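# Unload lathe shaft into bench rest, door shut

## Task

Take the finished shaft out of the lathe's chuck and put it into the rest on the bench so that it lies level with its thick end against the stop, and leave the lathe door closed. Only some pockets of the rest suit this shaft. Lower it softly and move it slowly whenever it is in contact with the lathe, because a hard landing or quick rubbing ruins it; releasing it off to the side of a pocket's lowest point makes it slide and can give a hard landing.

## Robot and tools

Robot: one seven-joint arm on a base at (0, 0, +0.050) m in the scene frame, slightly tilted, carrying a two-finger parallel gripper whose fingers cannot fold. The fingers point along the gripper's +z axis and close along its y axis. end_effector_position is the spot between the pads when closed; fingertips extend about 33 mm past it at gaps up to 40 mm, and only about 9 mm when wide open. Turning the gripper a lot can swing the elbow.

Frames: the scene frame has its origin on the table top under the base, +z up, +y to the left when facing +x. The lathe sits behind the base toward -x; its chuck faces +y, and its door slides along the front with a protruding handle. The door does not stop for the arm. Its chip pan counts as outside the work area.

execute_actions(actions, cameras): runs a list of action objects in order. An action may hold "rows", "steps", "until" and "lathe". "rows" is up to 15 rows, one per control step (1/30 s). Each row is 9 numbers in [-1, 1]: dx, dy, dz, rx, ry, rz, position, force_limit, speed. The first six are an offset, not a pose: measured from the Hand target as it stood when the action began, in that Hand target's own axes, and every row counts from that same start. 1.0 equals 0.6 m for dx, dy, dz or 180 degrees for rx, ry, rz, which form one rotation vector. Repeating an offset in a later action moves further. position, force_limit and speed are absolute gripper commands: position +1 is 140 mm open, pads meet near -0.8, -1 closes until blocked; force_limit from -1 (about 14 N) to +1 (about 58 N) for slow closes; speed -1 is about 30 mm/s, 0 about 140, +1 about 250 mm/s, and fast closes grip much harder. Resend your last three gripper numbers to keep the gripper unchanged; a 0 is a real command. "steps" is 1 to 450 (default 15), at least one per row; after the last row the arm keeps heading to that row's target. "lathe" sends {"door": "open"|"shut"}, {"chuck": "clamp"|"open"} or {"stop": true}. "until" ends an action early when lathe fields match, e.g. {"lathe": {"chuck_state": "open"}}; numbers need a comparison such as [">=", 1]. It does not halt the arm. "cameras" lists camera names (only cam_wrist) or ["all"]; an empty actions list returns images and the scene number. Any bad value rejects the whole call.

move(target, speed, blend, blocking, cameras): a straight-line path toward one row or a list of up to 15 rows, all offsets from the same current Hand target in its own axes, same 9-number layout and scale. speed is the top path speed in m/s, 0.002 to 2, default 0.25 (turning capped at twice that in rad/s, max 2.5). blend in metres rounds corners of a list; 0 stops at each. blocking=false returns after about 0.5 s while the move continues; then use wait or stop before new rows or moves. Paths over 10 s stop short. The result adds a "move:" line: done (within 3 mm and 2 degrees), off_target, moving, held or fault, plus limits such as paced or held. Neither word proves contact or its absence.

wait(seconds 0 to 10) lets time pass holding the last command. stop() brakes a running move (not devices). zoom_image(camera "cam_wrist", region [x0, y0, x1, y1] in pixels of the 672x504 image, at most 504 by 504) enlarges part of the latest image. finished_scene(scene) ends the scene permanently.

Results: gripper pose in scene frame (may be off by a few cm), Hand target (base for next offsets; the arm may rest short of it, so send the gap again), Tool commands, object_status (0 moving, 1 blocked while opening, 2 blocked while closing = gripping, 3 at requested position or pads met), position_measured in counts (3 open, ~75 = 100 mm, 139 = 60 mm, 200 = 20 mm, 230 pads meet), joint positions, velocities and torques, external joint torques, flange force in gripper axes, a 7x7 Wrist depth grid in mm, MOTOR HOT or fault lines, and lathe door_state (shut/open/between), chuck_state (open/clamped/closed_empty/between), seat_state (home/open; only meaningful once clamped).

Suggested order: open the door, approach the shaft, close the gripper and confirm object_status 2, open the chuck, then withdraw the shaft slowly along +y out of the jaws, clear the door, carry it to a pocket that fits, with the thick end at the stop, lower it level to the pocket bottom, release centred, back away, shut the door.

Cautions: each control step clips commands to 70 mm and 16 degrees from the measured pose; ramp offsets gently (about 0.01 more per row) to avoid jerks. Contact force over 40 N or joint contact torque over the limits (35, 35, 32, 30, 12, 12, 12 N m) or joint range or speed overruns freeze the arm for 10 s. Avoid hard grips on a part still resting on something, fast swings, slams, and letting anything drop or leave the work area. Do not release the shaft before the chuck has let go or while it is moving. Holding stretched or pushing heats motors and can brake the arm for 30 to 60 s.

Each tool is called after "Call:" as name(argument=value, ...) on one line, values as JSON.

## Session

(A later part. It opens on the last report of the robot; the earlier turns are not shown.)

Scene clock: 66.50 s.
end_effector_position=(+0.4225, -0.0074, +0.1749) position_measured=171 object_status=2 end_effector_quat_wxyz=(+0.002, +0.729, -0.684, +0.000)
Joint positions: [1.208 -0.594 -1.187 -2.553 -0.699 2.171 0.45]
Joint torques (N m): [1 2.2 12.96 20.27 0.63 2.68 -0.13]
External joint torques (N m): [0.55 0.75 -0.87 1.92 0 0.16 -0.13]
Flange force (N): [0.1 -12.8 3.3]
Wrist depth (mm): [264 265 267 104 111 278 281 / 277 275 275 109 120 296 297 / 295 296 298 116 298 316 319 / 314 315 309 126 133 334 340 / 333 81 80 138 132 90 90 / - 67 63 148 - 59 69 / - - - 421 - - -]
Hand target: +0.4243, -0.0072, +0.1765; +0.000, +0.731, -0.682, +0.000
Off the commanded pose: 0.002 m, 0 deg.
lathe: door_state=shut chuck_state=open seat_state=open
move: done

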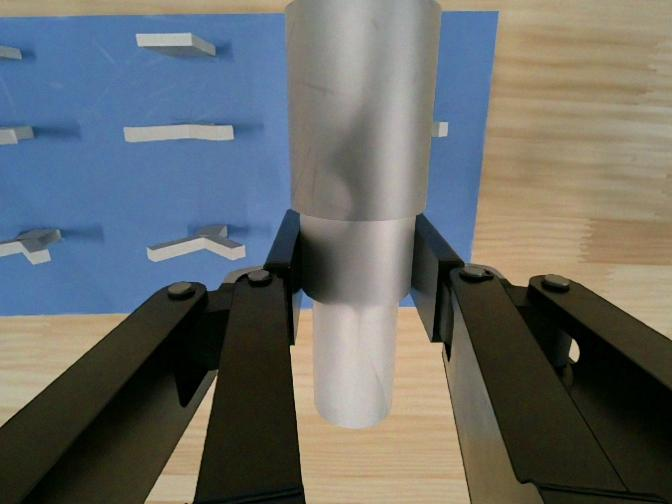

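Call:
move(target=[0,0.05,0.052,0,0,0,-0.98,0.1,-1], speed=0.06, cameras=["cam_wrist"])

Call:
zoom_image(camera="cam_wrist", region=[200, 0, 520, 240])

Scene clock: 68.57 s.
end_effector_position=(+0.3910, -0.0099, +0.1436) position_measured=171 object_status=2 end_effector_quat_wxyz=(+0.004, +0.733, -0.680, -0.003)
Joint positions: [1.141 -0.603 -1.188 -2.664 -0.759 2.242 0.466]
Joint velocities: [-0.001 0 0 0 0.002 0.004 0.003]
Joint torques (N m): [0.03 1.74 13.24 17.9 0.14 2.85 0.42]
External joint torques (N m): [-0.39 0.64 0.3 0.82 -0.45 0.34 0.42]
Flange force (N): [-0.4 -0.8 0.8]
Wrist depth (mm): [227 233 235 103 111 252 253 / 244 245 249 109 123 265 268 / 263 265 266 116 271 285 286 / 277 278 277 126 133 302 306 / 296 81 80 138 132 90 90 / - 67 63 148 - 59 69 / - - - 377 - - -]
Hand target: +0.3944, -0.0093, +0.1453; +0.000, +0.731, -0.682, +0.000
Off the commanded pose: 0.004 m, 1 deg.
lathe: door_state=shut chuck_state=open seat_state=open
move: off_target

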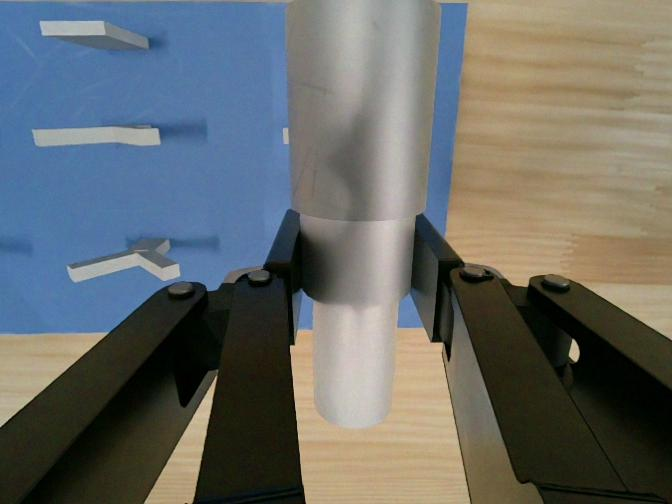

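Scaled by 1.575 from the camera's 672x504 image, which has a finer 960x720 frame.

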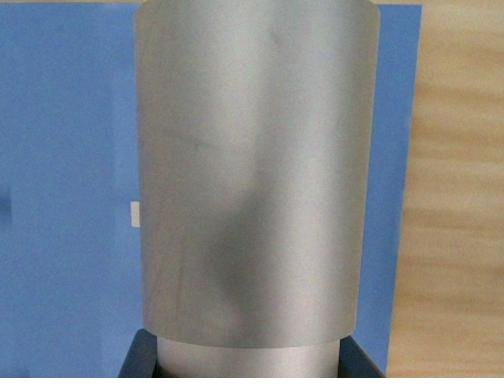

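Call:
move(target=[-0.004,0,0.018,0,0,0,-0.98,0.1,-1], speed=0.02, cameras=[])

Call:
move(target=[0,0,0.0042,0,0,0,-0.98,0.1,-1], speed=0.01, cameras=["cam_wrist"])

Scene clock: 70.17 s.
end_effector_position=(+0.3912, -0.0076, +0.1335) position_measured=171 object_status=2 end_effector_quat_wxyz=(+0.003, +0.733, -0.681, -0.002)
Joint positions: [1.164 -0.576 -1.22 -2.673 -0.764 2.283 0.472]
Joint velocities: [0 -0.001 0 0 0.002 0.004 0.003]
Joint torques (N m): [1.31 2.27 12.31 17.69 0.15 2.87 0.47]
External joint torques (N m): [0.84 1.16 -0.27 0.97 -0.41 0.36 0.47]
Flange force (N): [-2.3 -9.3 6.7]
Wrist depth (mm): [224 226 226 103 106 241 243 / 235 235 240 109 123 256 259 / 253 254 255 116 259 274 276 / 266 265 266 126 133 288 294 / 285 81 80 138 132 90 90 / - 67 63 148 - 59 69 / - - - 365 - - -]
Hand target: +0.3942, -0.0069, +0.1345; +0.000, +0.731, -0.682, +0.000
Off the commanded pose: 0.003 m, 1 deg.
lathe: door_state=shut chuck_state=open seat_state=open
move: done
No camera images: "cameras" was empty.

Scene clock: 70.97 s.
end_effector_position=(+0.3913, -0.0076, +0.1310) position_measured=171 object_status=2 end_effector_quat_wxyz=(+0.003, +0.732, -0.681, -0.002)
Joint positions: [1.169 -0.568 -1.228 -2.675 -0.764 2.293 0.472]
Joint velocities: [0.001 0.002 0 0 0.001 0.004 -0.001]
Joint torques (N m): [1.28 2.08 12.24 17.48 0.25 3.01 0.39]
External joint torques (N m): [0.74 1.02 -0.27 0.82 -0.31 0.49 0.39]
Flange force (N): [-2.1 -8.5 6.8]
Wrist depth (mm): [221 223 223 103 108 238 241 / 233 235 238 109 123 254 257 / 249 251 252 116 253 271 274 / 263 264 264 126 133 287 291 / 282 81 80 138 132 90 90 / - 67 63 149 - 59 69 / - - - 361 - - -]
Hand target: +0.3942, -0.0069, +0.1320; +0.000, +0.731, -0.682, +0.000
Off the commanded pose: 0.003 m, 0 deg.
lathe: door_state=shut chuck_state=open seat_state=open
move: done

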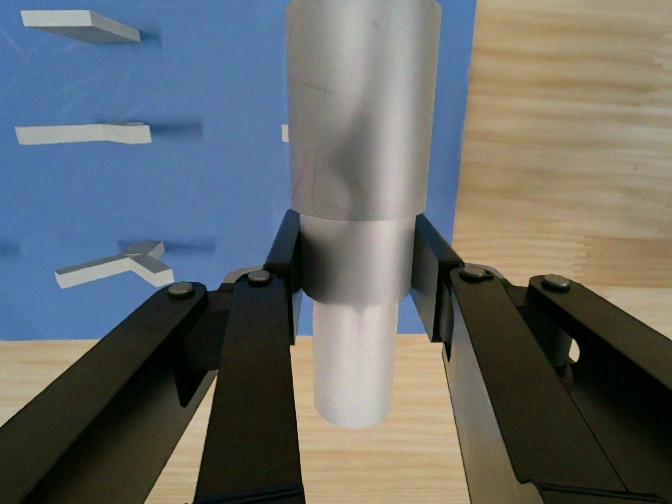

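Call:
move(target=[0,0.001,0.0035,0,0,0,-0.98,0.1,-1], speed=0.01, cameras=[])

Call:
move(target=[0,0,0.0035,0,0,0,-0.98,0.1,-1], speed=0.01, cameras=[])

Call:
move(target=[0,0,0.0025,0,0,0,-0.98,0.1,-1], speed=0.01, cameras=["cam_wrist"])

Scene clock: 71.97 s.
end_effector_position=(+0.3907, -0.0076, +0.1289) position_measured=171 object_status=2 end_effector_quat_wxyz=(+0.003, +0.732, -0.681, -0.002)
Joint positions: [1.17 -0.562 -1.232 -2.678 -0.764 2.301 0.472]
Joint velocities: [0.001 0.003 0 0 0.001 0.005 0]
Joint torques (N m): [1.24 1.96 12.13 17.41 0.17 2.97 0.4]
External joint torques (N m): [0.77 1 -0.24 0.72 -0.39 0.44 0.4]
Flange force (N): [-2.2 -8.0 6.7]
Wrist depth (mm): [222 221 222 103 109 238 239 / 230 233 236 109 123 251 254 / 249 250 250 115 251 268 270 / 260 261 260 126 133 284 290 / 280 81 80 138 132 90 90 / - 67 63 149 - 59 69 / - - - 359 - - -]
Hand target: +0.3936, -0.0069, +0.1299; +0.000, +0.731, -0.682, +0.000
Off the commanded pose: 0.003 m, 0 deg.
lathe: door_state=shut chuck_state=open seat_state=open
move: done
No camera images: "cameras" was empty.

Scene clock: 72.70 s.
end_effector_position=(+0.3907, -0.0076, +0.1269) position_measured=171 object_status=2 end_effector_quat_wxyz=(+0.003, +0.732, -0.681, -0.002)
Joint positions: [1.175 -0.556 -1.239 -2.68 -0.764 2.31 0.472]
Joint velocities: [-0.001 0.002 -0.002 0.001 0 0.004 0]
Joint torques (N m): [1.27 1.99 12.08 17.39 0.14 2.85 0.34]
External joint torques (N m): [0.8 0.96 -0.17 0.82 -0.41 0.34 0.34]
Flange force (N): [-2.0 -8.0 6.1]
Wrist depth (mm): [218 219 220 103 111 235 237 / 229 229 235 109 123 250 250 / 246 248 250 116 250 267 268 / 260 260 259 126 133 282 287 / 277 81 80 138 132 90 90 / - 67 63 148 - 59 69 / - - - 356 - - -]
Hand target: +0.3936, -0.0069, +0.1278; +0.000, +0.731, -0.682, +0.000
Off the commanded pose: 0.003 m, 0 deg.
lathe: door_state=shut chuck_state=open seat_state=open
move: done
No camera images: "cameras" was empty.

Scene clock: 73.40 s.
end_effector_position=(+0.3907, -0.0076, +0.1254) position_measured=171 object_status=2 end_effector_quat_wxyz=(+0.003, +0.732, -0.682, -0.002)
Joint positions: [1.178 -0.551 -1.244 -2.681 -0.764 2.316 0.472]
Joint velocities: [-0.001 0.002 0 0 0.001 0.004 -0.001]
Joint torques (N m): [1.17 1.66 12.27 17.35 0.13 2.9 0.31]
External joint torques (N m): [0.65 0.62 0.06 0.87 -0.41 0.39 0.31]
Flange force (N): [-1.7 -6.0 4.2]
Wrist depth (mm): [213 219 218 103 111 234 235 / 226 229 232 109 123 248 251 / 245 246 248 115 248 265 267 / 257 258 258 126 133 281 286 / 275 81 80 138 132 90 90 / - 67 63 148 - 59 69 / - - - 354 - - -]
Hand target: +0.3936, -0.0069, +0.1263; +0.000, +0.731, -0.682, +0.000
Off the commanded pose: 0.003 m, 0 deg.
lathe: door_state=shut chuck_state=open seat_state=open
move: done

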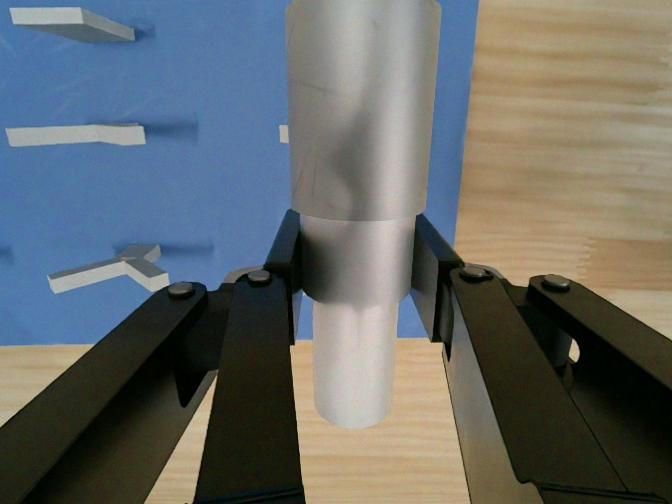

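Call:
move(target=[0,0.001,0.0025,0,0,0,-0.98,0.1,-1], speed=0.01, cameras=[])

Call:
move(target=[0,0,0.0025,0,0,0,-0.98,0.1,-1], speed=0.01, cameras=[])

Call:
move(target=[0,0,0.0025,0,0,0,-0.98,0.1,-1], speed=0.01, cameras=["cam_wrist"])

Scene clock: 74.47 s.
end_effector_position=(+0.3901, -0.0076, +0.1239) position_measured=171 object_status=2 end_effector_quat_wxyz=(+0.003, +0.732, -0.682, -0.002)
Joint positions: [1.179 -0.548 -1.248 -2.683 -0.765 2.322 0.472]
Joint velocities: [0 0.002 0 0 0.001 0.006 0]
Joint torques (N m): [1.21 2.33 11.86 17.3 0.11 2.96 0.29]
External joint torques (N m): [0.77 1.37 -0.21 0.76 -0.44 0.44 0.29]
Flange force (N): [-2.2 -9.0 7.9]
Wrist depth (mm): [211 216 218 104 109 233 234 / 226 229 232 109 123 247 248 / 243 244 247 116 246 263 265 / 257 258 256 126 133 280 284 / 275 81 80 138 132 90 90 / - 67 63 148 - 59 69 / - - - 352 - - -]
Hand target: +0.3930, -0.0070, +0.1248; +0.000, +0.731, -0.682, +0.000
Off the commanded pose: 0.003 m, 0 deg.
lathe: door_state=shut chuck_state=open seat_state=open
move: done
No camera images: "cameras" was empty.

Scene clock: 75.17 s.
end_effector_position=(+0.3901, -0.0076, +0.1224) position_measured=171 object_status=2 end_effector_quat_wxyz=(+0.003, +0.732, -0.682, -0.002)
Joint positions: [1.182 -0.543 -1.253 -2.684 -0.765 2.328 0.472]
Joint velocities: [0 0 0 0.001 0.002 0.005 0.002]
Joint torques (N m): [1.2 1.42 12.22 17.23 0.11 3.03 0.28]
External joint torques (N m): [0.75 0.37 0.2 0.76 -0.43 0.52 0.28]
Flange force (N): [-1.8 -5.1 4.0]
Wrist depth (mm): [210 216 217 103 109 232 232 / 224 228 230 109 123 246 248 / 241 244 244 116 246 261 265 / 255 253 254 126 133 277 282 / 273 81 80 138 131 90 90 / - 67 63 148 - 59 69 / - - - 351 - - -]
Hand target: +0.3930, -0.0070, +0.1233; +0.000, +0.731, -0.682, +0.000
Off the commanded pose: 0.003 m, 0 deg.
lathe: door_state=shut chuck_state=open seat_state=open
move: done
No camera images: "cameras" was empty.

Scene clock: 75.87 s.
end_effector_position=(+0.3901, -0.0076, +0.1209) position_measured=171 object_status=2 end_effector_quat_wxyz=(+0.003, +0.731, -0.682, -0.002)
Joint positions: [1.186 -0.539 -1.259 -2.685 -0.766 2.334 0.472]
Joint velocities: [0.001 0.001 -0.001 -0.001 0 0.004 0]
Joint torques (N m): [0.93 2.37 11.84 17.29 0.07 2.93 0.23]
External joint torques (N m): [0.52 1.37 -0.08 0.83 -0.47 0.42 0.23]
Flange force (N): [-1.7 -7.6 6.8]
Wrist depth (mm): [208 214 215 104 109 231 232 / 223 226 227 109 123 243 246 / 240 242 243 116 243 260 263 / 253 253 253 125 132 275 281 / 271 81 80 138 132 90 90 / - 67 63 148 - 59 69 / - - - 349 - - -]
Hand target: +0.3930, -0.0070, +0.1218; +0.000, +0.731, -0.682, +0.000
Off the commanded pose: 0.003 m, 0 deg.
lathe: door_state=shut chuck_state=open seat_state=open
move: done

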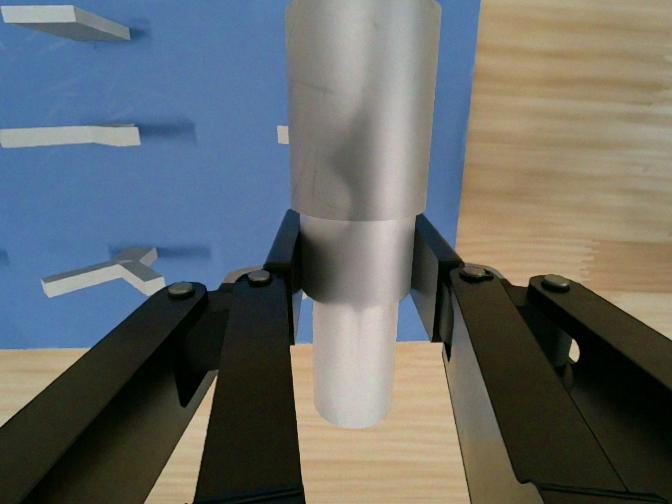

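Call:
zoom_image(camera="cam_wrist", region=[220, 180, 480, 360])

Scaled by 1.938 from the camera's 672x504 image, which has a finer 960x720 frame.

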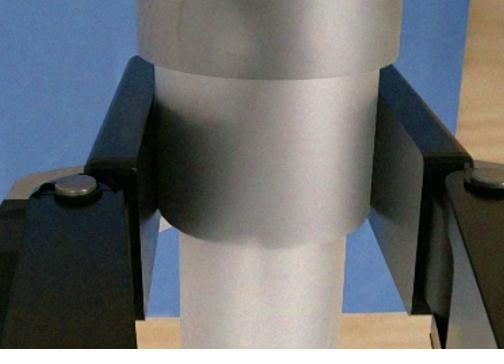

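Call:
move(target=[0,0.001,0.0025,0,0,0,-0.98,0.1,-1], speed=0.01, cameras=[])

Call:
move(target=[0,0,0.0025,0,0,0,-0.98,0.1,-1], speed=0.01, cameras=[])

Call:
move(target=[0,0,0.0025,0,0,0,-0.98,0.1,-1], speed=0.01, cameras=["cam_wrist"])

Scene clock: 77.00 s.
end_effector_position=(+0.3895, -0.0076, +0.1194) position_measured=171 object_status=2 end_effector_quat_wxyz=(+0.003, +0.732, -0.682, -0.002)
Joint positions: [1.187 -0.536 -1.262 -2.688 -0.767 2.34 0.472]
Joint velocities: [0 0 0 0 0 0.003 -0.002]
Joint torques (N m): [1.28 2.53 11.65 17.16 0.07 2.94 0.3]
External joint torques (N m): [0.8 1.48 -0.25 0.82 -0.46 0.43 0.3]
Flange force (N): [-2.3 -9.6 8.7]
Wrist depth (mm): [207 213 213 104 109 229 229 / 222 224 227 110 123 243 244 / 239 240 241 116 245 259 260 / 251 253 252 126 133 273 281 / 269 81 80 138 132 90 90 / - 67 63 148 - 59 69 / - - - 344 - - -]
Hand target: +0.3924, -0.0070, +0.1203; +0.000, +0.731, -0.682, +0.000
Off the commanded pose: 0.003 m, 0 deg.
lathe: door_state=shut chuck_state=open seat_state=open
move: done
No camera images: "cameras" was empty.

Scene clock: 77.70 s.
end_effector_position=(+0.3895, -0.0076, +0.1179) position_measured=171 object_status=2 end_effector_quat_wxyz=(+0.003, +0.731, -0.682, -0.002)
Joint positions: [1.191 -0.531 -1.268 -2.689 -0.767 2.345 0.472]
Joint velocities: [-0.001 0 0.001 0.001 0 0.005 0.002]
Joint torques (N m): [1.25 2.03 11.83 17.1 0.06 2.96 0.27]
External joint torques (N m): [0.71 0.96 -0.06 0.78 -0.47 0.43 0.27]
Flange force (N): [-1.9 -7.2 6.4]
Wrist depth (mm): [206 212 213 104 109 228 228 / 220 223 226 110 123 241 244 / 237 239 241 116 243 257 259 / 250 247 250 126 133 271 276 / 267 81 80 138 132 90 90 / - 67 63 148 - 59 69 / - - - 343 - - -]
Hand target: +0.3924, -0.0070, +0.1188; +0.000, +0.731, -0.682, +0.000
Off the commanded pose: 0.003 m, 0 deg.
lathe: door_state=shut chuck_state=open seat_state=open
move: done
No camera images: "cameras" was empty.

Scene clock: 78.40 s.
end_effector_position=(+0.3895, -0.0076, +0.1164) position_measured=171 object_status=2 end_effector_quat_wxyz=(+0.003, +0.731, -0.682, -0.002)
Joint positions: [1.195 -0.527 -1.274 -2.69 -0.768 2.351 0.472]
Joint velocities: [0.002 0.001 -0.002 -0.001 -0.001 0.005 -0.001]
Joint torques (N m): [0.95 2.42 11.34 17 0.05 2.98 0.33]
External joint torques (N m): [0.45 1.31 -0.42 0.83 -0.47 0.48 0.33]
Flange force (N): [-1.5 -8.2 8.3]
Wrist depth (mm): [205 210 211 104 109 226 227 / 220 222 223 109 123 239 242 / 235 237 239 116 242 254 257 / 248 248 248 126 133 270 275 / 266 81 80 138 132 90 90 / - 67 63 148 - 59 69 / - - - 343 - - -]
Hand target: +0.3924, -0.0070, +0.1173; +0.000, +0.731, -0.682, +0.000
Off the commanded pose: 0.003 m, 0 deg.
lathe: door_state=shut chuck_state=open seat_state=open
move: done

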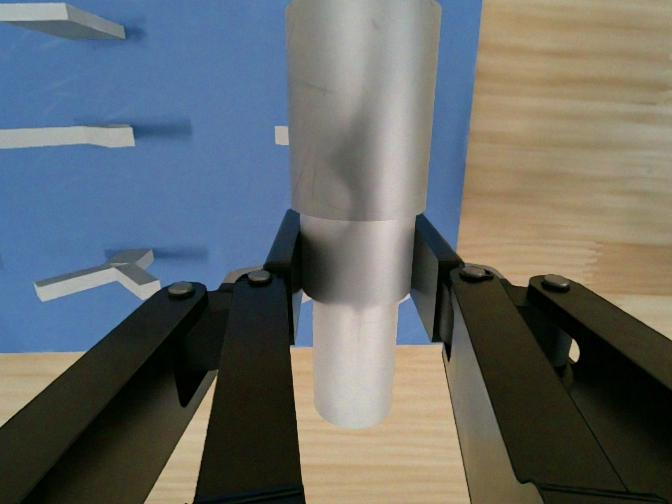

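Call:
move(target=[0,0,0.01,0,0,0,-0.98,0.1,-1], speed=0.01, cameras=[])

Call:
move(target=[0,0,0.008,0,0,0,-0.98,0.1,-1], speed=0.01, cameras=["cam_wrist"])

Call:
zoom_image(camera="cam_wrist", region=[220, 60, 520, 360])

Scene clock: 80.30 s.
end_effector_position=(+0.3895, -0.0076, +0.1104) position_measured=171 object_status=2 end_effector_quat_wxyz=(+0.003, +0.732, -0.682, -0.002)
Joint positions: [1.215 -0.511 -1.3 -2.692 -0.771 2.374 0.472]
Joint velocities: [-0.001 0 0 0 -0.001 0.006 0]
Joint torques (N m): [1.31 2.7 11.23 16.94 0.06 2.92 0.33]
External joint torques (N m): [0.8 1.45 -0.34 0.89 -0.46 0.4 0.33]
Flange force (N): [-2.2 -10.0 9.5]
Wrist depth (mm): [200 205 205 104 111 221 222 / 213 216 219 109 120 234 235 / 229 231 232 116 234 249 251 / 241 243 241 126 133 265 268 / 260 81 80 138 131 90 90 / - 67 63 148 - 59 69 / - - - 334 - - -]
Hand target: +0.3924, -0.0070, +0.1113; +0.000, +0.731, -0.682, +0.000
Off the commanded pose: 0.003 m, 0 deg.
lathe: door_state=shut chuck_state=open seat_state=open
move: done
No camera images: "cameras" was empty.

Scene clock: 81.20 s.
end_effector_position=(+0.3895, -0.0076, +0.1056) position_measured=171 object_status=2 end_effector_quat_wxyz=(+0.003, +0.732, -0.682, -0.002)
Joint positions: [1.232 -0.498 -1.322 -2.695 -0.773 2.393 0.472]
Joint velocities: [0 0 -0.001 0 -0.002 0.004 -0.002]
Joint torques (N m): [1.44 2.84 10.72 16.7 0.02 2.95 0.31]
External joint torques (N m): [1.01 1.41 -0.57 0.75 -0.49 0.43 0.31]
Flange force (N): [-2.4 -11.5 11.9]
Wrist depth (mm): [199 200 201 103 111 216 217 / 208 211 213 109 119 230 231 / 225 226 227 116 226 244 246 / 236 239 237 126 131 257 263 / 253 81 80 138 131 90 90 / - 67 63 148 - 59 69 / - - - 326 - - -]
Hand target: +0.3924, -0.0070, +0.1065; +0.000, +0.731, -0.682, +0.000
Off the commanded pose: 0.003 m, 0 deg.
lathe: door_state=shut chuck_state=open seat_state=open
move: done

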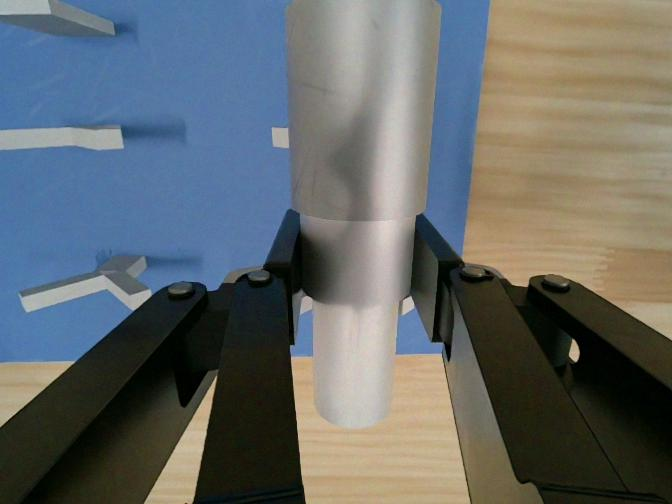

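Scaled by 1.680 from the camera's 672x504 image, which has a finer 960x720 frame.

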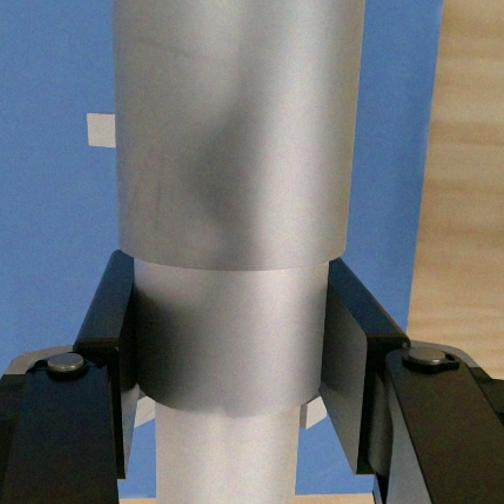

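Call:
move(target=[0,0,0.015,0,0,0,-0.98,0.1,-1], speed=0.01, cameras=["cam_wrist"])

Call:
zoom_image(camera="cam_wrist", region=[220, 60, 520, 360])

Scene clock: 83.83 s.
end_effector_position=(+0.3895, -0.0076, +0.0967) position_measured=171 object_status=2 end_effector_quat_wxyz=(+0.003, +0.732, -0.682, -0.002)
Joint positions: [1.268 -0.472 -1.367 -2.698 -0.776 2.428 0.472]
Joint velocities: [0.001 0.001 -0.002 -0.001 0.001 0.004 0.001]
Joint torques (N m): [1.45 3.36 10.83 16.43 0.01 3.07 0.34]
External joint torques (N m): [0.92 1.44 -0.14 0.91 -0.47 0.57 0.34]
Flange force (N): [-2.7 -10.0 10.8]
Wrist depth (mm): [191 192 194 104 111 208 210 / 201 203 204 109 116 220 222 / 217 216 218 116 216 236 237 / 230 229 227 126 133 248 254 / 243 81 80 138 135 90 90 / - 67 63 148 - 59 69 / - - - 312 - - -]
Hand target: +0.3924, -0.0070, +0.0975; +0.000, +0.731, -0.682, +0.000
Off the commanded pose: 0.003 m, 0 deg.
lathe: door_state=shut chuck_state=open seat_state=open
move: done

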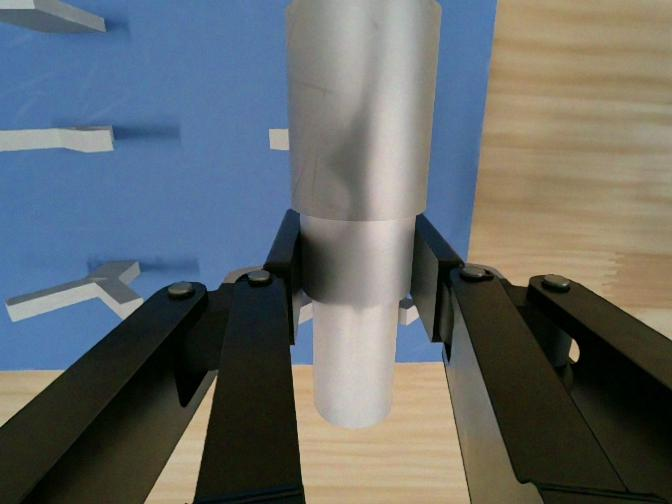

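Scaled by 1.680 from the camera's 672x504 image, which has a finer 960x720 frame.

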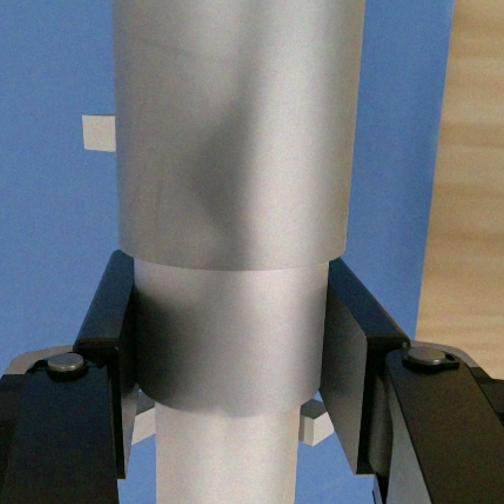

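Call:
move(target=[0,0,0.013,0,0,0,-0.98,0.1,-1], speed=0.01, cameras=[])

Call:
move(target=[0,0,0.006,0,0,0,-0.98,0.1,-1], speed=0.01, cameras=["cam_wrist"])

Call:
zoom_image(camera="cam_wrist", region=[220, 60, 520, 360])

Scene clock: 85.47 s.
end_effector_position=(+0.3895, -0.0075, +0.0889) position_measured=171 object_status=2 end_effector_quat_wxyz=(+0.003, +0.732, -0.682, -0.002)
Joint positions: [1.304 -0.45 -1.411 -2.7 -0.778 2.459 0.472]
Joint velocities: [0.001 -0.001 0 -0.001 0 0.004 0]
Joint torques (N m): [1.16 3.86 10.37 16.2 0 2.88 0.32]
External joint torques (N m): [0.66 1.42 -0.22 0.93 -0.46 0.38 0.32]
Flange force (N): [-2.1 -8.7 9.9]
Wrist depth (mm): [184 184 186 103 111 200 202 / 193 196 197 109 120 212 213 / 207 209 211 116 210 227 228 / 220 223 220 126 133 240 243 / 195 81 80 138 132 90 90 / - 67 63 148 - 59 69 / - - - 303 - - -]
Hand target: +0.3924, -0.0070, +0.0897; +0.000, +0.731, -0.682, +0.000
Off the commanded pose: 0.003 m, 0 deg.
lathe: door_state=shut chuck_state=open seat_state=open
move: done
No camera images: "cameras" was empty.

Scene clock: 86.30 s.
end_effector_position=(+0.3895, -0.0075, +0.0853) position_measured=171 object_status=2 end_effector_quat_wxyz=(+0.003, +0.732, -0.682, -0.002)
Joint positions: [1.323 -0.44 -1.433 -2.701 -0.778 2.474 0.472]
Joint velocities: [0.001 0 0 0 0 0.005 -0.001]
Joint torques (N m): [1.78 4.26 9.89 15.94 -0.01 2.88 0.29]
External joint torques (N m): [1.23 1.58 -0.58 0.8 -0.46 0.37 0.29]
Flange force (N): [-3.0 -13.6 15.9]
Wrist depth (mm): [182 182 183 104 109 195 198 / 189 193 194 109 117 209 211 / 205 205 206 116 207 223 224 / 218 220 216 126 133 235 239 / 192 81 80 138 132 90 90 / - 67 63 148 - 59 69 / - - - 296 - - -]
Hand target: +0.3924, -0.0070, +0.0861; +0.000, +0.731, -0.682, +0.000
Off the commanded pose: 0.003 m, 0 deg.
lathe: door_state=shut chuck_state=open seat_state=open
move: done

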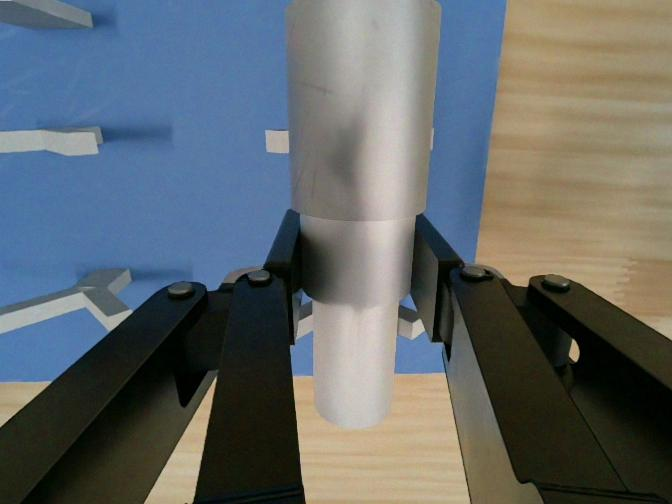

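Scaled by 1.680 from the camera's 672x504 image, which has a finer 960x720 frame.

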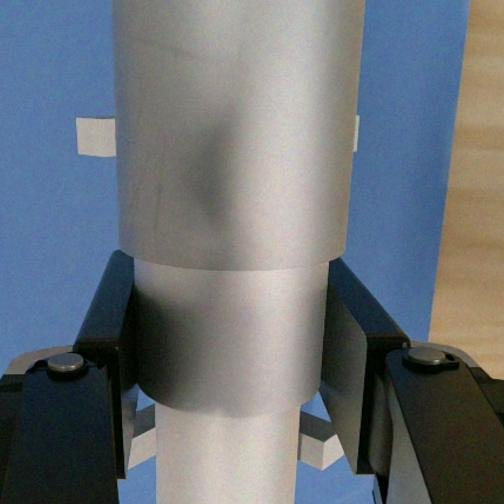

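Call:
move(target=[0,0,0.0035,0,0,0,-0.98,0.1,-1], speed=0.008, cameras=[])

Call:
move(target=[0,0,0.0035,0,0,0,-0.98,0.1,-1], speed=0.008, cameras=[])

Scene clock: 87.37 s.
end_effector_position=(+0.3896, -0.0075, +0.0832) position_measured=171 object_status=2 end_effector_quat_wxyz=(+0.003, +0.732, -0.682, -0.002)
Joint positions: [1.334 -0.434 -1.446 -2.701 -0.778 2.483 0.472]
Joint velocities: [0.001 -0.001 -0.001 0 0 0.005 -0.001]
Joint torques (N m): [1.87 4.54 10.49 15.87 0.01 2.9 0.29]
External joint torques (N m): [1.38 1.7 0.17 0.78 -0.44 0.39 0.29]
Flange force (N): [0.0 0.0 0.0]
Wrist depth (mm): [179 180 181 103 109 193 196 / 187 191 192 109 117 206 208 / 202 203 205 116 203 219 223 / 216 216 215 126 133 232 238 / 191 81 80 138 135 90 90 / - 67 63 148 - 59 69 / - - - 294 - - -]
Hand target: +0.3924, -0.0070, +0.0840; +0.000, +0.731, -0.682, +0.000
Off the commanded pose: 0.003 m, 0 deg.
lathe: door_state=shut chuck_state=open seat_state=open
move: done
No camera images: "cameras" was empty.

Scene clock: 88.13 s.
end_effector_position=(+0.3896, -0.0075, +0.0811) position_measured=171 object_status=2 end_effector_quat_wxyz=(+0.003, +0.732, -0.682, -0.002)
Joint positions: [1.346 -0.428 -1.46 -2.702 -0.779 2.491 0.472]
Joint velocities: [0.002 0 -0.002 -0.001 0 0.003 0]
Joint torques (N m): [0.99 4.87 9.44 15.79 0 2.94 0.32]
External joint torques (N m): [0.43 1.87 -0.84 0.78 -0.44 0.42 0.32]
Flange force (N): [0.0 0.0 0.0]
Wrist depth (mm): [177 179 180 104 109 192 194 / 186 188 189 109 117 204 206 / 201 201 201 116 202 219 220 / 213 214 211 126 132 231 235 / 190 81 80 138 131 90 90 / - 67 63 148 - 59 69 / - - - 290 - - -]
Hand target: +0.3924, -0.0070, +0.0819; +0.000, +0.731, -0.682, +0.000
Off the commanded pose: 0.003 m, 0 deg.
lathe: door_state=shut chuck_state=open seat_state=open
move: done
No camera images: "cameras" was empty.

Call:
move(target=[0,0,0.0025,0,0,0,-0.98,0.1,-1], speed=0.008, cameras=["cam_wrist"])

Call:
zoom_image(camera="cam_wrist", region=[220, 60, 520, 360])

Scene clock: 89.23 s.
end_effector_position=(+0.3900, -0.0073, +0.0798) position_measured=171 object_status=2 end_effector_quat_wxyz=(+0.002, +0.732, -0.682, -0.002)
Joint positions: [1.355 -0.424 -1.469 -2.702 -0.779 2.498 0.472]
Joint velocities: [0.001 0.001 -0.004 0.001 0.001 0.004 -0.001]
Joint torques (N m): [0.94 4.48 9.77 15.63 0.06 2.87 0.25]
External joint torques (N m): [0.42 1.39 -0.39 0.67 -0.38 0.35 0.25]
Flange force (N): [0.0 0.0 0.0]
Wrist depth (mm): [176 177 178 103 109 191 193 / 185 188 188 109 117 204 205 / 198 200 201 116 202 216 218 / 212 213 208 126 133 230 233 / 195 81 80 138 132 90 90 / - 67 63 149 - 59 69 / - - - 288 - - -]
Hand target: +0.3924, -0.0070, +0.0804; +0.000, +0.731, -0.682, +0.000
Off the commanded pose: 0.003 m, 0 deg.
lathe: door_state=shut chuck_state=open seat_state=open
move: done

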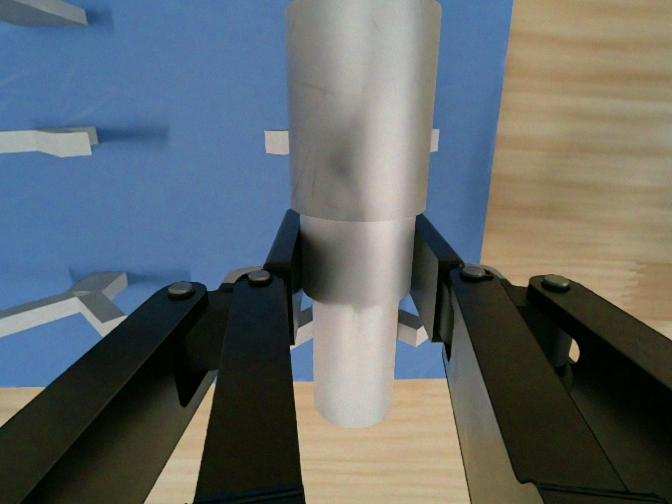

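Scaled by 1.680 from the camera's 672x504 image, which has a finer 960x720 frame.

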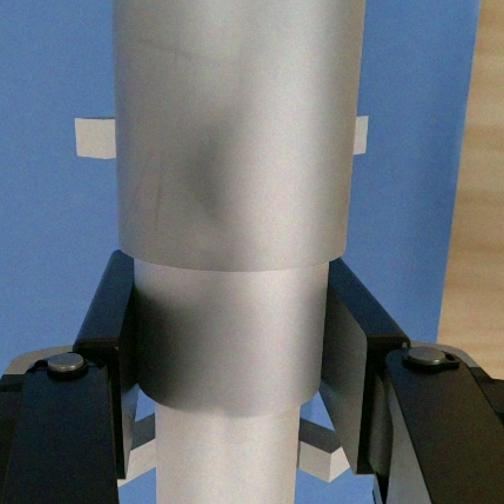

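Call:
move(target=[0,0,0.0025,0,0,0,-0.98,0.1,-1], speed=0.008, cameras=[])

Call:
move(target=[0,0,0.0025,0,0,0,-0.98,0.1,-1], speed=0.008, cameras=["cam_wrist"])

Call:
zoom_image(camera="cam_wrist", region=[220, 60, 520, 360])

Scene clock: 90.20 s.
end_effector_position=(+0.3908, -0.0070, +0.0786) position_measured=171 object_status=2 end_effector_quat_wxyz=(+0.001, +0.732, -0.682, -0.001)
Joint positions: [1.364 -0.419 -1.479 -2.702 -0.779 2.506 0.472]
Joint velocities: [0.002 0.002 -0.003 0 0 0.004 0]
Joint torques (N m): [2.03 5.39 9.81 15.21 0.18 2.68 0.27]
External joint torques (N m): [1.54 2.17 -0.24 0.29 -0.26 0.16 0.27]
Flange force (N): [0.0 0.0 0.0]
Wrist depth (mm): [175 176 176 103 108 189 192 / 184 187 188 109 116 200 204 / 198 198 200 116 200 215 216 / 211 212 209 126 132 226 232 / 194 81 80 138 132 90 90 / - 67 63 149 - 59 69 / - - - 287 - - -]
Hand target: +0.3924, -0.0070, +0.0789; +0.000, +0.731, -0.682, +0.000
Off the commanded pose: 0.002 m, 0 deg.
lathe: door_state=shut chuck_state=open seat_state=open
move: done
No camera images: "cameras" was empty.

Scene clock: 90.90 s.
end_effector_position=(+0.3912, -0.0068, +0.0780) position_measured=171 object_status=2 end_effector_quat_wxyz=(+0.002, +0.732, -0.681, -0.001)
Joint positions: [1.371 -0.416 -1.485 -2.7 -0.779 2.508 0.472]
Joint torques (N m): [2.1 5.68 6.99 14.05 -0.25 3.86 0.29]
External joint torques (N m): [1.58 2.33 -3.03 -0.8 -0.68 1.35 0.28]
Flange force (N): [0.0 0.0 0.0]
Wrist depth (mm): [175 175 175 102 110 188 192 / 183 186 188 109 115 199 203 / 198 199 199 115 199 215 217 / 210 212 208 125 132 227 232 / 193 81 80 138 132 90 90 / - 67 63 149 - 59 69 / - - - 286 - - -]
Hand target: +0.3924, -0.0070, +0.0774; +0.000, +0.731, -0.682, +0.000
Off the commanded pose: 0.001 m, 0 deg.
lathe: door_state=shut chuck_state=open seat_state=open
move: done

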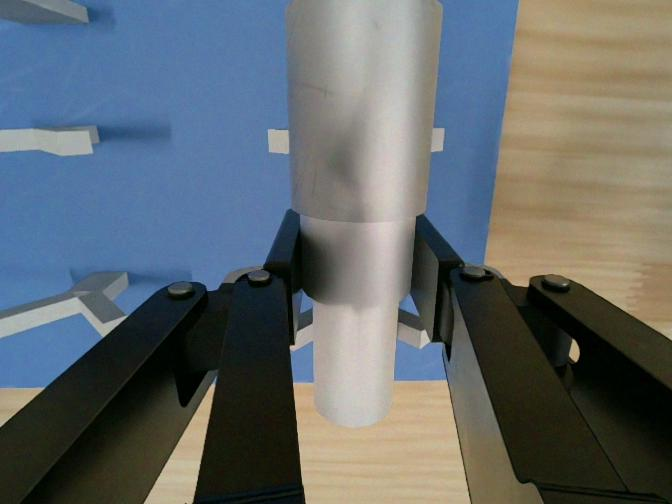

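Scaled by 1.680 from the camera's 672x504 image, which has a finer 960x720 frame.

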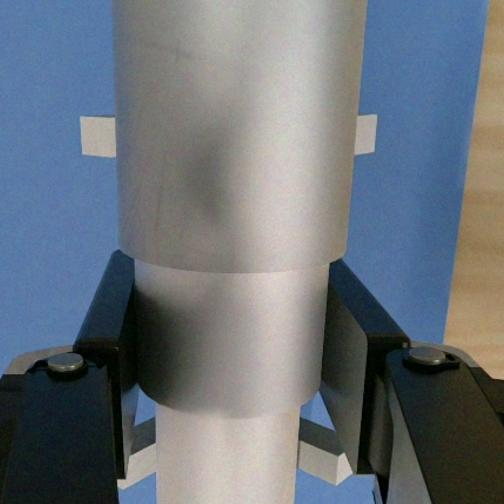

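Call:
move(target=[0,0.0035,-0.002,0,0,0,-0.98,0.1,-1], speed=0.008, cameras=[])

Call:
move(target=[0,0,0.003,0,0,0,-0.98,0.1,-1], speed=0.008, cameras=["cam_wrist"])

Call:
zoom_image(camera="cam_wrist", region=[220, 60, 520, 360])

Scene clock: 92.13 s.
end_effector_position=(+0.3909, -0.0073, +0.0787) position_measured=171 object_status=2 end_effector_quat_wxyz=(+0.000, +0.732, -0.682, +0.000)
Joint positions: [1.356 -0.416 -1.473 -2.706 -0.781 2.513 0.472]
Joint torques (N m): [-0.36 4.55 9.06 13.93 0.39 2.07 0.29]
External joint torques (N m): [-0.9 1.46 -0.94 -1 -0.04 -0.47 0.29]
Flange force (N): [0.0 0.0 0.0]
Wrist depth (mm): [176 176 177 103 109 188 190 / 184 187 188 109 117 199 203 / 198 199 200 116 199 215 216 / 212 213 208 126 133 227 232 / 189 81 80 138 132 90 90 / - 67 63 149 - 59 69 / - - - 288 - - -]
Hand target: +0.3903, -0.0072, +0.0786; +0.000, +0.731, -0.682, +0.000
Off the commanded pose: 0.001 m, 0 deg.
lathe: door_state=shut chuck_state=open seat_state=open
move: done
No camera images: "cameras" was empty.

Scene clock: 92.83 s.
end_effector_position=(+0.3910, -0.0070, +0.0779) position_measured=171 object_status=2 end_effector_quat_wxyz=(+0.000, +0.732, -0.681, +0.000)
Joint positions: [1.362 -0.414 -1.479 -2.706 -0.781 2.516 0.472]
Joint torques (N m): [2.12 5.22 7.29 13.43 0.37 3.2 0.23]
External joint torques (N m): [1.61 2.09 -2.62 -1.47 -0.06 0.67 0.23]
Flange force (N): [0.0 0.0 0.0]
Wrist depth (mm): [175 176 174 102 110 188 190 / 184 186 187 109 116 199 201 / 198 198 200 114 198 215 216 / 212 212 207 126 132 226 232 / 189 81 80 138 132 90 90 / - 67 63 150 - 59 69 / - - - 286 - - -]
Hand target: +0.3903, -0.0072, +0.0768; +0.000, +0.731, -0.682, +0.000
Off the commanded pose: 0.001 m, 0 deg.
lathe: door_state=shut chuck_state=open seat_state=open
move: done

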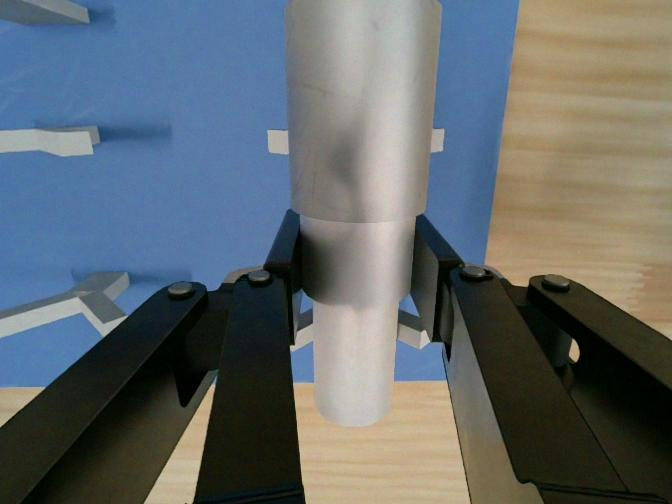

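Scaled by 1.680 from the camera's 672x504 image, which has a finer 960x720 frame.

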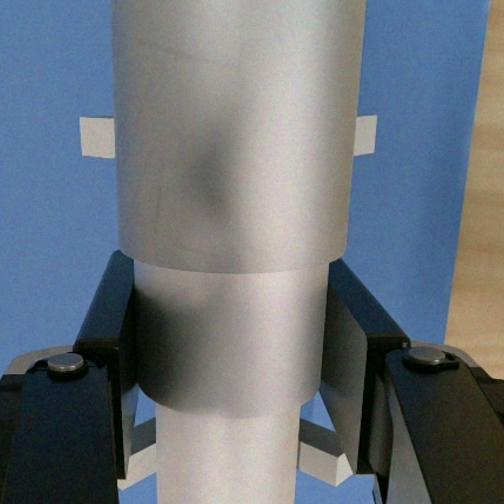

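Call:
move(target=[0.005,0,-0.0015,0,0,0,-0.98,0.1,-1], speed=0.008, cameras=[])

Call:
move(target=[0.0035,0,0,0,0,0,-0.98,0.1,-1], speed=0.008, cameras=[])

Scene clock: 94.13 s.
end_effector_position=(+0.3912, -0.0075, +0.0781) position_measured=171 object_status=2 end_effector_quat_wxyz=(-0.001, +0.731, -0.682, +0.000)
Joint positions: [1.358 -0.415 -1.478 -2.706 -0.781 2.518 0.471]
Joint torques (N m): [-2 5.37 8.38 14.6 -0.01 1.85 -0.06]
External joint torques (N m): [-2.52 2.22 -1.58 -0.28 -0.44 -0.68 -0.06]
Flange force (N): [0.0 0.0 0.0]
Wrist depth (mm): [175 176 175 102 110 187 190 / 184 187 188 109 116 199 202 / 198 198 199 115 199 215 215 / 211 211 208 126 133 226 231 / 190 81 80 138 132 90 90 / - 67 63 150 - 59 69 / - - - 288 - - -]
Hand target: +0.3905, -0.0102, +0.0777; +0.000, +0.731, -0.682, +0.000
Off the commanded pose: 0.003 m, 0 deg.
lathe: door_state=shut chuck_state=open seat_state=open
move: done
No camera images: "cameras" was empty.

Scene clock: 94.83 s.
end_effector_position=(+0.3913, -0.0091, +0.0782) position_measured=171 object_status=2 end_effector_quat_wxyz=(-0.002, +0.731, -0.683, +0.000)
Joint positions: [1.353 -0.416 -1.478 -2.706 -0.781 2.518 0.468]
Joint velocities: [-0.004 0 0.001 0.001 0.001 0.001 -0.005]
Joint torques (N m): [-1.75 5.41 7.85 14.92 -0.12 1.67 -0.05]
External joint torques (N m): [-2.22 2.31 -2.08 0.05 -0.55 -0.86 -0.05]
Flange force (N): [0.0 0.0 0.0]
Wrist depth (mm): [175 176 175 103 110 187 190 / 184 187 187 109 116 199 202 / 198 199 199 115 199 215 216 / 212 212 209 126 132 227 231 / 194 81 80 139 132 90 90 / - 67 63 149 - 59 69 / - - - 287 - - -]
Hand target: +0.3907, -0.0123, +0.0777; +0.000, +0.731, -0.682, +0.000
Off the commanded pose: 0.003 m, 0 deg.
lathe: door_state=shut chuck_state=open seat_state=open
move: done
No camera images: "cameras" was empty.

Call:
move(target=[0.0035,0,0,0,0,0,-0.98,0.1,-1], speed=0.008, cameras=[])

Call:
move(target=[0.0035,0,0,0,0,0,-0.98,0.1,-1], speed=0.008, cameras=["cam_wrist"])

Scene clock: 95.73 s.
end_effector_position=(+0.3914, -0.0111, +0.0782) position_measured=171 object_status=2 end_effector_quat_wxyz=(-0.002, +0.731, -0.683, +0.000)
Joint positions: [1.348 -0.416 -1.478 -2.706 -0.781 2.518 0.463]
Joint velocities: [-0.002 0.001 0 0.001 0 0 -0.004]
Joint torques (N m): [-0.53 5.43 7.96 15.15 -0.06 1.78 -0.1]
External joint torques (N m): [-1.07 2.31 -2.02 0.32 -0.48 -0.75 -0.1]
Flange force (N): [0.0 0.0 0.0]
Wrist depth (mm): [176 176 175 103 110 187 191 / 184 187 188 109 116 198 202 / 198 198 199 115 199 214 215 / 212 212 207 126 133 226 230 / 188 81 80 138 132 90 90 / - 67 63 150 - 59 69 / - - - 287 - - -]
Hand target: +0.3908, -0.0144, +0.0777; +0.000, +0.731, -0.682, +0.000
Off the commanded pose: 0.003 m, 0 deg.
lathe: door_state=shut chuck_state=open seat_state=open
move: done
No camera images: "cameras" was empty.

Scene clock: 96.43 s.
end_effector_position=(+0.3915, -0.0130, +0.0782) position_measured=171 object_status=2 end_effector_quat_wxyz=(-0.002, +0.731, -0.683, +0.000)
Joint positions: [1.344 -0.416 -1.479 -2.706 -0.781 2.518 0.458]
Joint torques (N m): [-0.92 5.38 7.83 15.24 -0.03 1.9 -0.01]
External joint torques (N m): [-1.42 2.24 -2.15 0.3 -0.46 -0.65 -0.01]
Flange force (N): [0.0 0.0 0.0]
Wrist depth (mm): [174 176 174 103 110 188 190 / 186 187 188 109 116 199 202 / 199 199 200 115 198 215 215 / 212 212 208 126 132 226 230 / 203 81 80 139 135 90 90 / - 67 63 149 - 59 69 / - - - 287 - - -]
Hand target: +0.3910, -0.0165, +0.0777; +0.000, +0.731, -0.682, +0.000
Off the commanded pose: 0.004 m, 0 deg.
lathe: door_state=shut chuck_state=open seat_state=open
move: off_target

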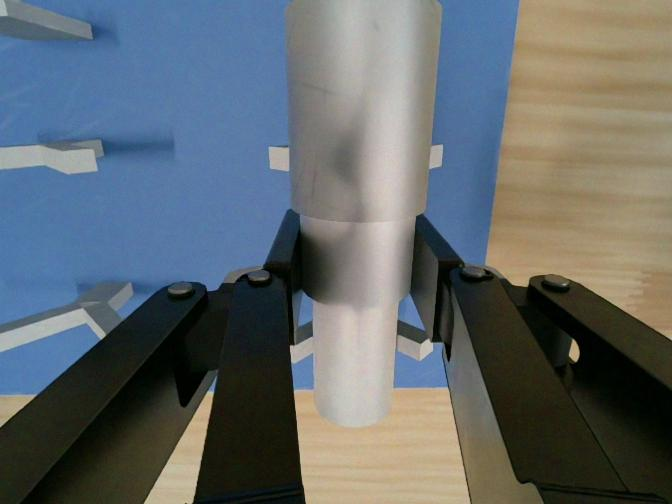

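Call:
move(target=[0.0035,0,0,0,0,0,-0.98,0.1,-1], speed=0.008, cameras=[])

Call:
move(target=[0.0035,0,0,0,0,0,-0.98,0.1,-1], speed=0.008, cameras=["cam_wrist"])

Scene clock: 97.30 s.
end_effector_position=(+0.3916, -0.0149, +0.0782) position_measured=171 object_status=2 end_effector_quat_wxyz=(-0.002, +0.731, -0.683, +0.000)
Joint positions: [1.34 -0.416 -1.479 -2.705 -0.781 2.518 0.453]
Joint torques (N m): [-1.63 5.52 7.76 15.46 -0.05 1.92 -0.31]
External joint torques (N m): [-2.19 2.38 -2.25 0.64 -0.48 -0.62 -0.31]
Flange force (N): [0.0 0.0 0.0]
Wrist depth (mm): [173 176 175 103 110 187 190 / 186 186 188 109 116 199 202 / 199 199 199 116 199 214 216 / 212 213 207 126 133 226 230 / 220 81 80 138 135 90 90 / - 67 63 149 - 59 69 / - - - 288 - - -]
Hand target: +0.3911, -0.0186, +0.0777; +0.000, +0.731, -0.682, +0.000
Off the commanded pose: 0.004 m, 0 deg.
lathe: door_state=shut chuck_state=open seat_state=open
move: off_target
No camera images: "cameras" was empty.

Scene clock: 98.00 s.
end_effector_position=(+0.3916, -0.0154, +0.0782) position_measured=171 object_status=2 end_effector_quat_wxyz=(-0.002, +0.731, -0.682, +0.000)
Joint positions: [1.338 -0.417 -1.48 -2.705 -0.781 2.518 0.449]
Joint torques (N m): [-2.16 5.92 7.1 16.09 -0.35 1.62 -0.16]
External joint torques (N m): [-2.75 2.7 -2.96 1.29 -0.78 -0.92 -0.16]
Flange force (N): [0.0 0.0 0.0]
Wrist depth (mm): [173 176 175 103 110 188 190 / 186 186 187 109 116 199 202 / 198 199 200 115 198 214 216 / 212 213 208 126 133 227 231 / 221 81 80 138 135 90 90 / - 67 63 149 - 59 69 / - - - 286 - - -]
Hand target: +0.3913, -0.0207, +0.0777; +0.000, +0.731, -0.682, +0.000
Off the commanded pose: 0.005 m, 0 deg.
lathe: door_state=shut chuck_state=open seat_state=open
move: off_target

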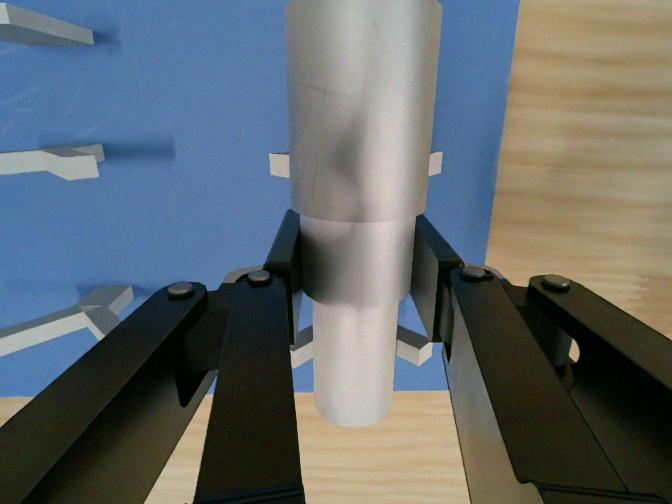

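Call:
move(target=[0.0025,0,0,0,0,0,-0.98,0.1,-1], speed=0.008, cameras=["cam_wrist"])

Scene clock: 98.83 s.
end_effector_position=(+0.3915, -0.0155, +0.0783) position_measured=171 object_status=2 end_effector_quat_wxyz=(-0.003, +0.732, -0.681, -0.001)
Joint positions: [1.336 -0.419 -1.48 -2.706 -0.781 2.518 0.446]
Joint torques (N m): [-2.71 6.54 6.5 16.61 -0.55 1.48 -0.17]
External joint torques (N m): [-3.25 3.31 -3.56 1.76 -0.98 -1.07 -0.17]
Flange force (N): [0.0 0.0 0.0]
Wrist depth (mm): [174 175 175 103 110 187 190 / 186 187 188 109 116 199 202 / 198 199 200 116 200 215 216 / 212 213 208 126 133 226 231 / 220 81 80 138 135 90 90 / - 67 63 150 - 59 69 / - - - 289 - - -]
Hand target: +0.3914, -0.0222, +0.0777; +0.000, +0.731, -0.682, +0.000
Off the commanded pose: 0.007 m, 0 deg.
lathe: door_state=shut chuck_state=open seat_state=open
move: off_target

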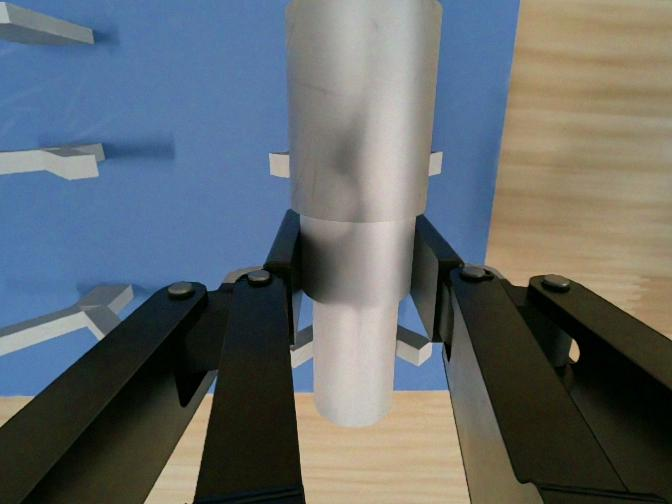

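Call:
move(target=[-0.0085,0,0.002,0,0,0,-0.98,0.1,-1], speed=0.008, cameras=["cam_wrist"])

Call:
zoom_image(camera="cam_wrist", region=[220, 60, 520, 360])

Scene clock: 99.93 s.
end_effector_position=(+0.3915, -0.0153, +0.0779) position_measured=171 object_status=2 end_effector_quat_wxyz=(-0.001, +0.733, -0.680, +0.000)
Joint positions: [1.343 -0.415 -1.483 -2.704 -0.78 2.517 0.447]
Joint velocities: [0.002 0.001 -0.001 -0.001 0.001 -0.001 0.005]
Joint torques (N m): [2.08 6.51 6.64 13.93 -0.06 3.18 0.12]
External joint torques (N m): [1.57 3.28 -3.33 -0.89 -0.49 0.64 0.12]
Flange force (N): [0.0 0.0 0.0]
Wrist depth (mm): [173 176 174 102 109 188 190 / 185 186 187 108 115 199 202 / 198 198 199 115 199 215 215 / 211 212 207 126 132 226 231 / 220 81 80 138 135 90 90 / - 67 63 149 - 59 69 / - - - 285 - - -]
Hand target: +0.3910, -0.0171, +0.0765; +0.000, +0.731, -0.682, +0.000
Off the commanded pose: 0.002 m, 0 deg.
lathe: door_state=shut chuck_state=open seat_state=open
move: done

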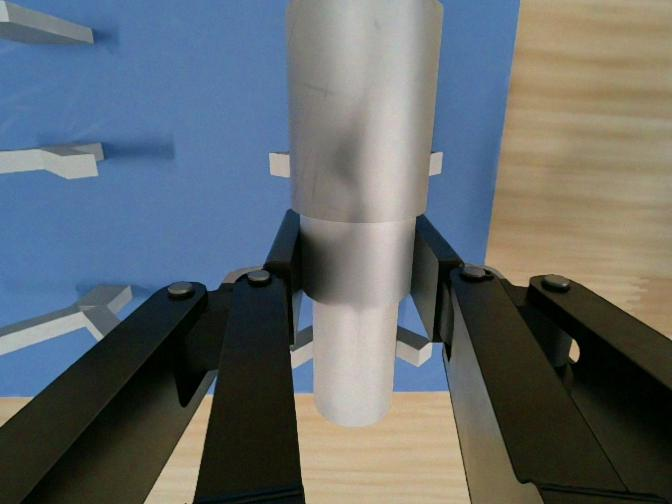

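Scaled by 1.680 from the camera's 672x504 image, which has a finer 960x720 frame.

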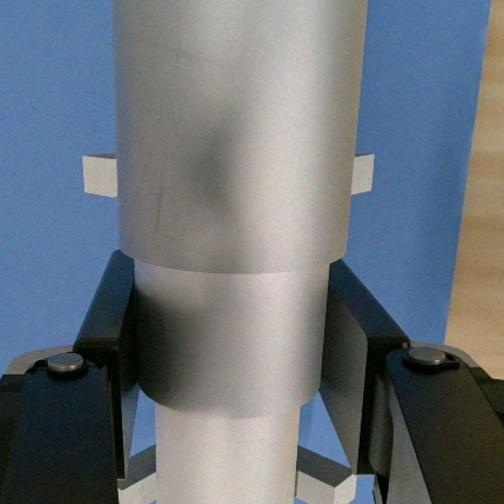

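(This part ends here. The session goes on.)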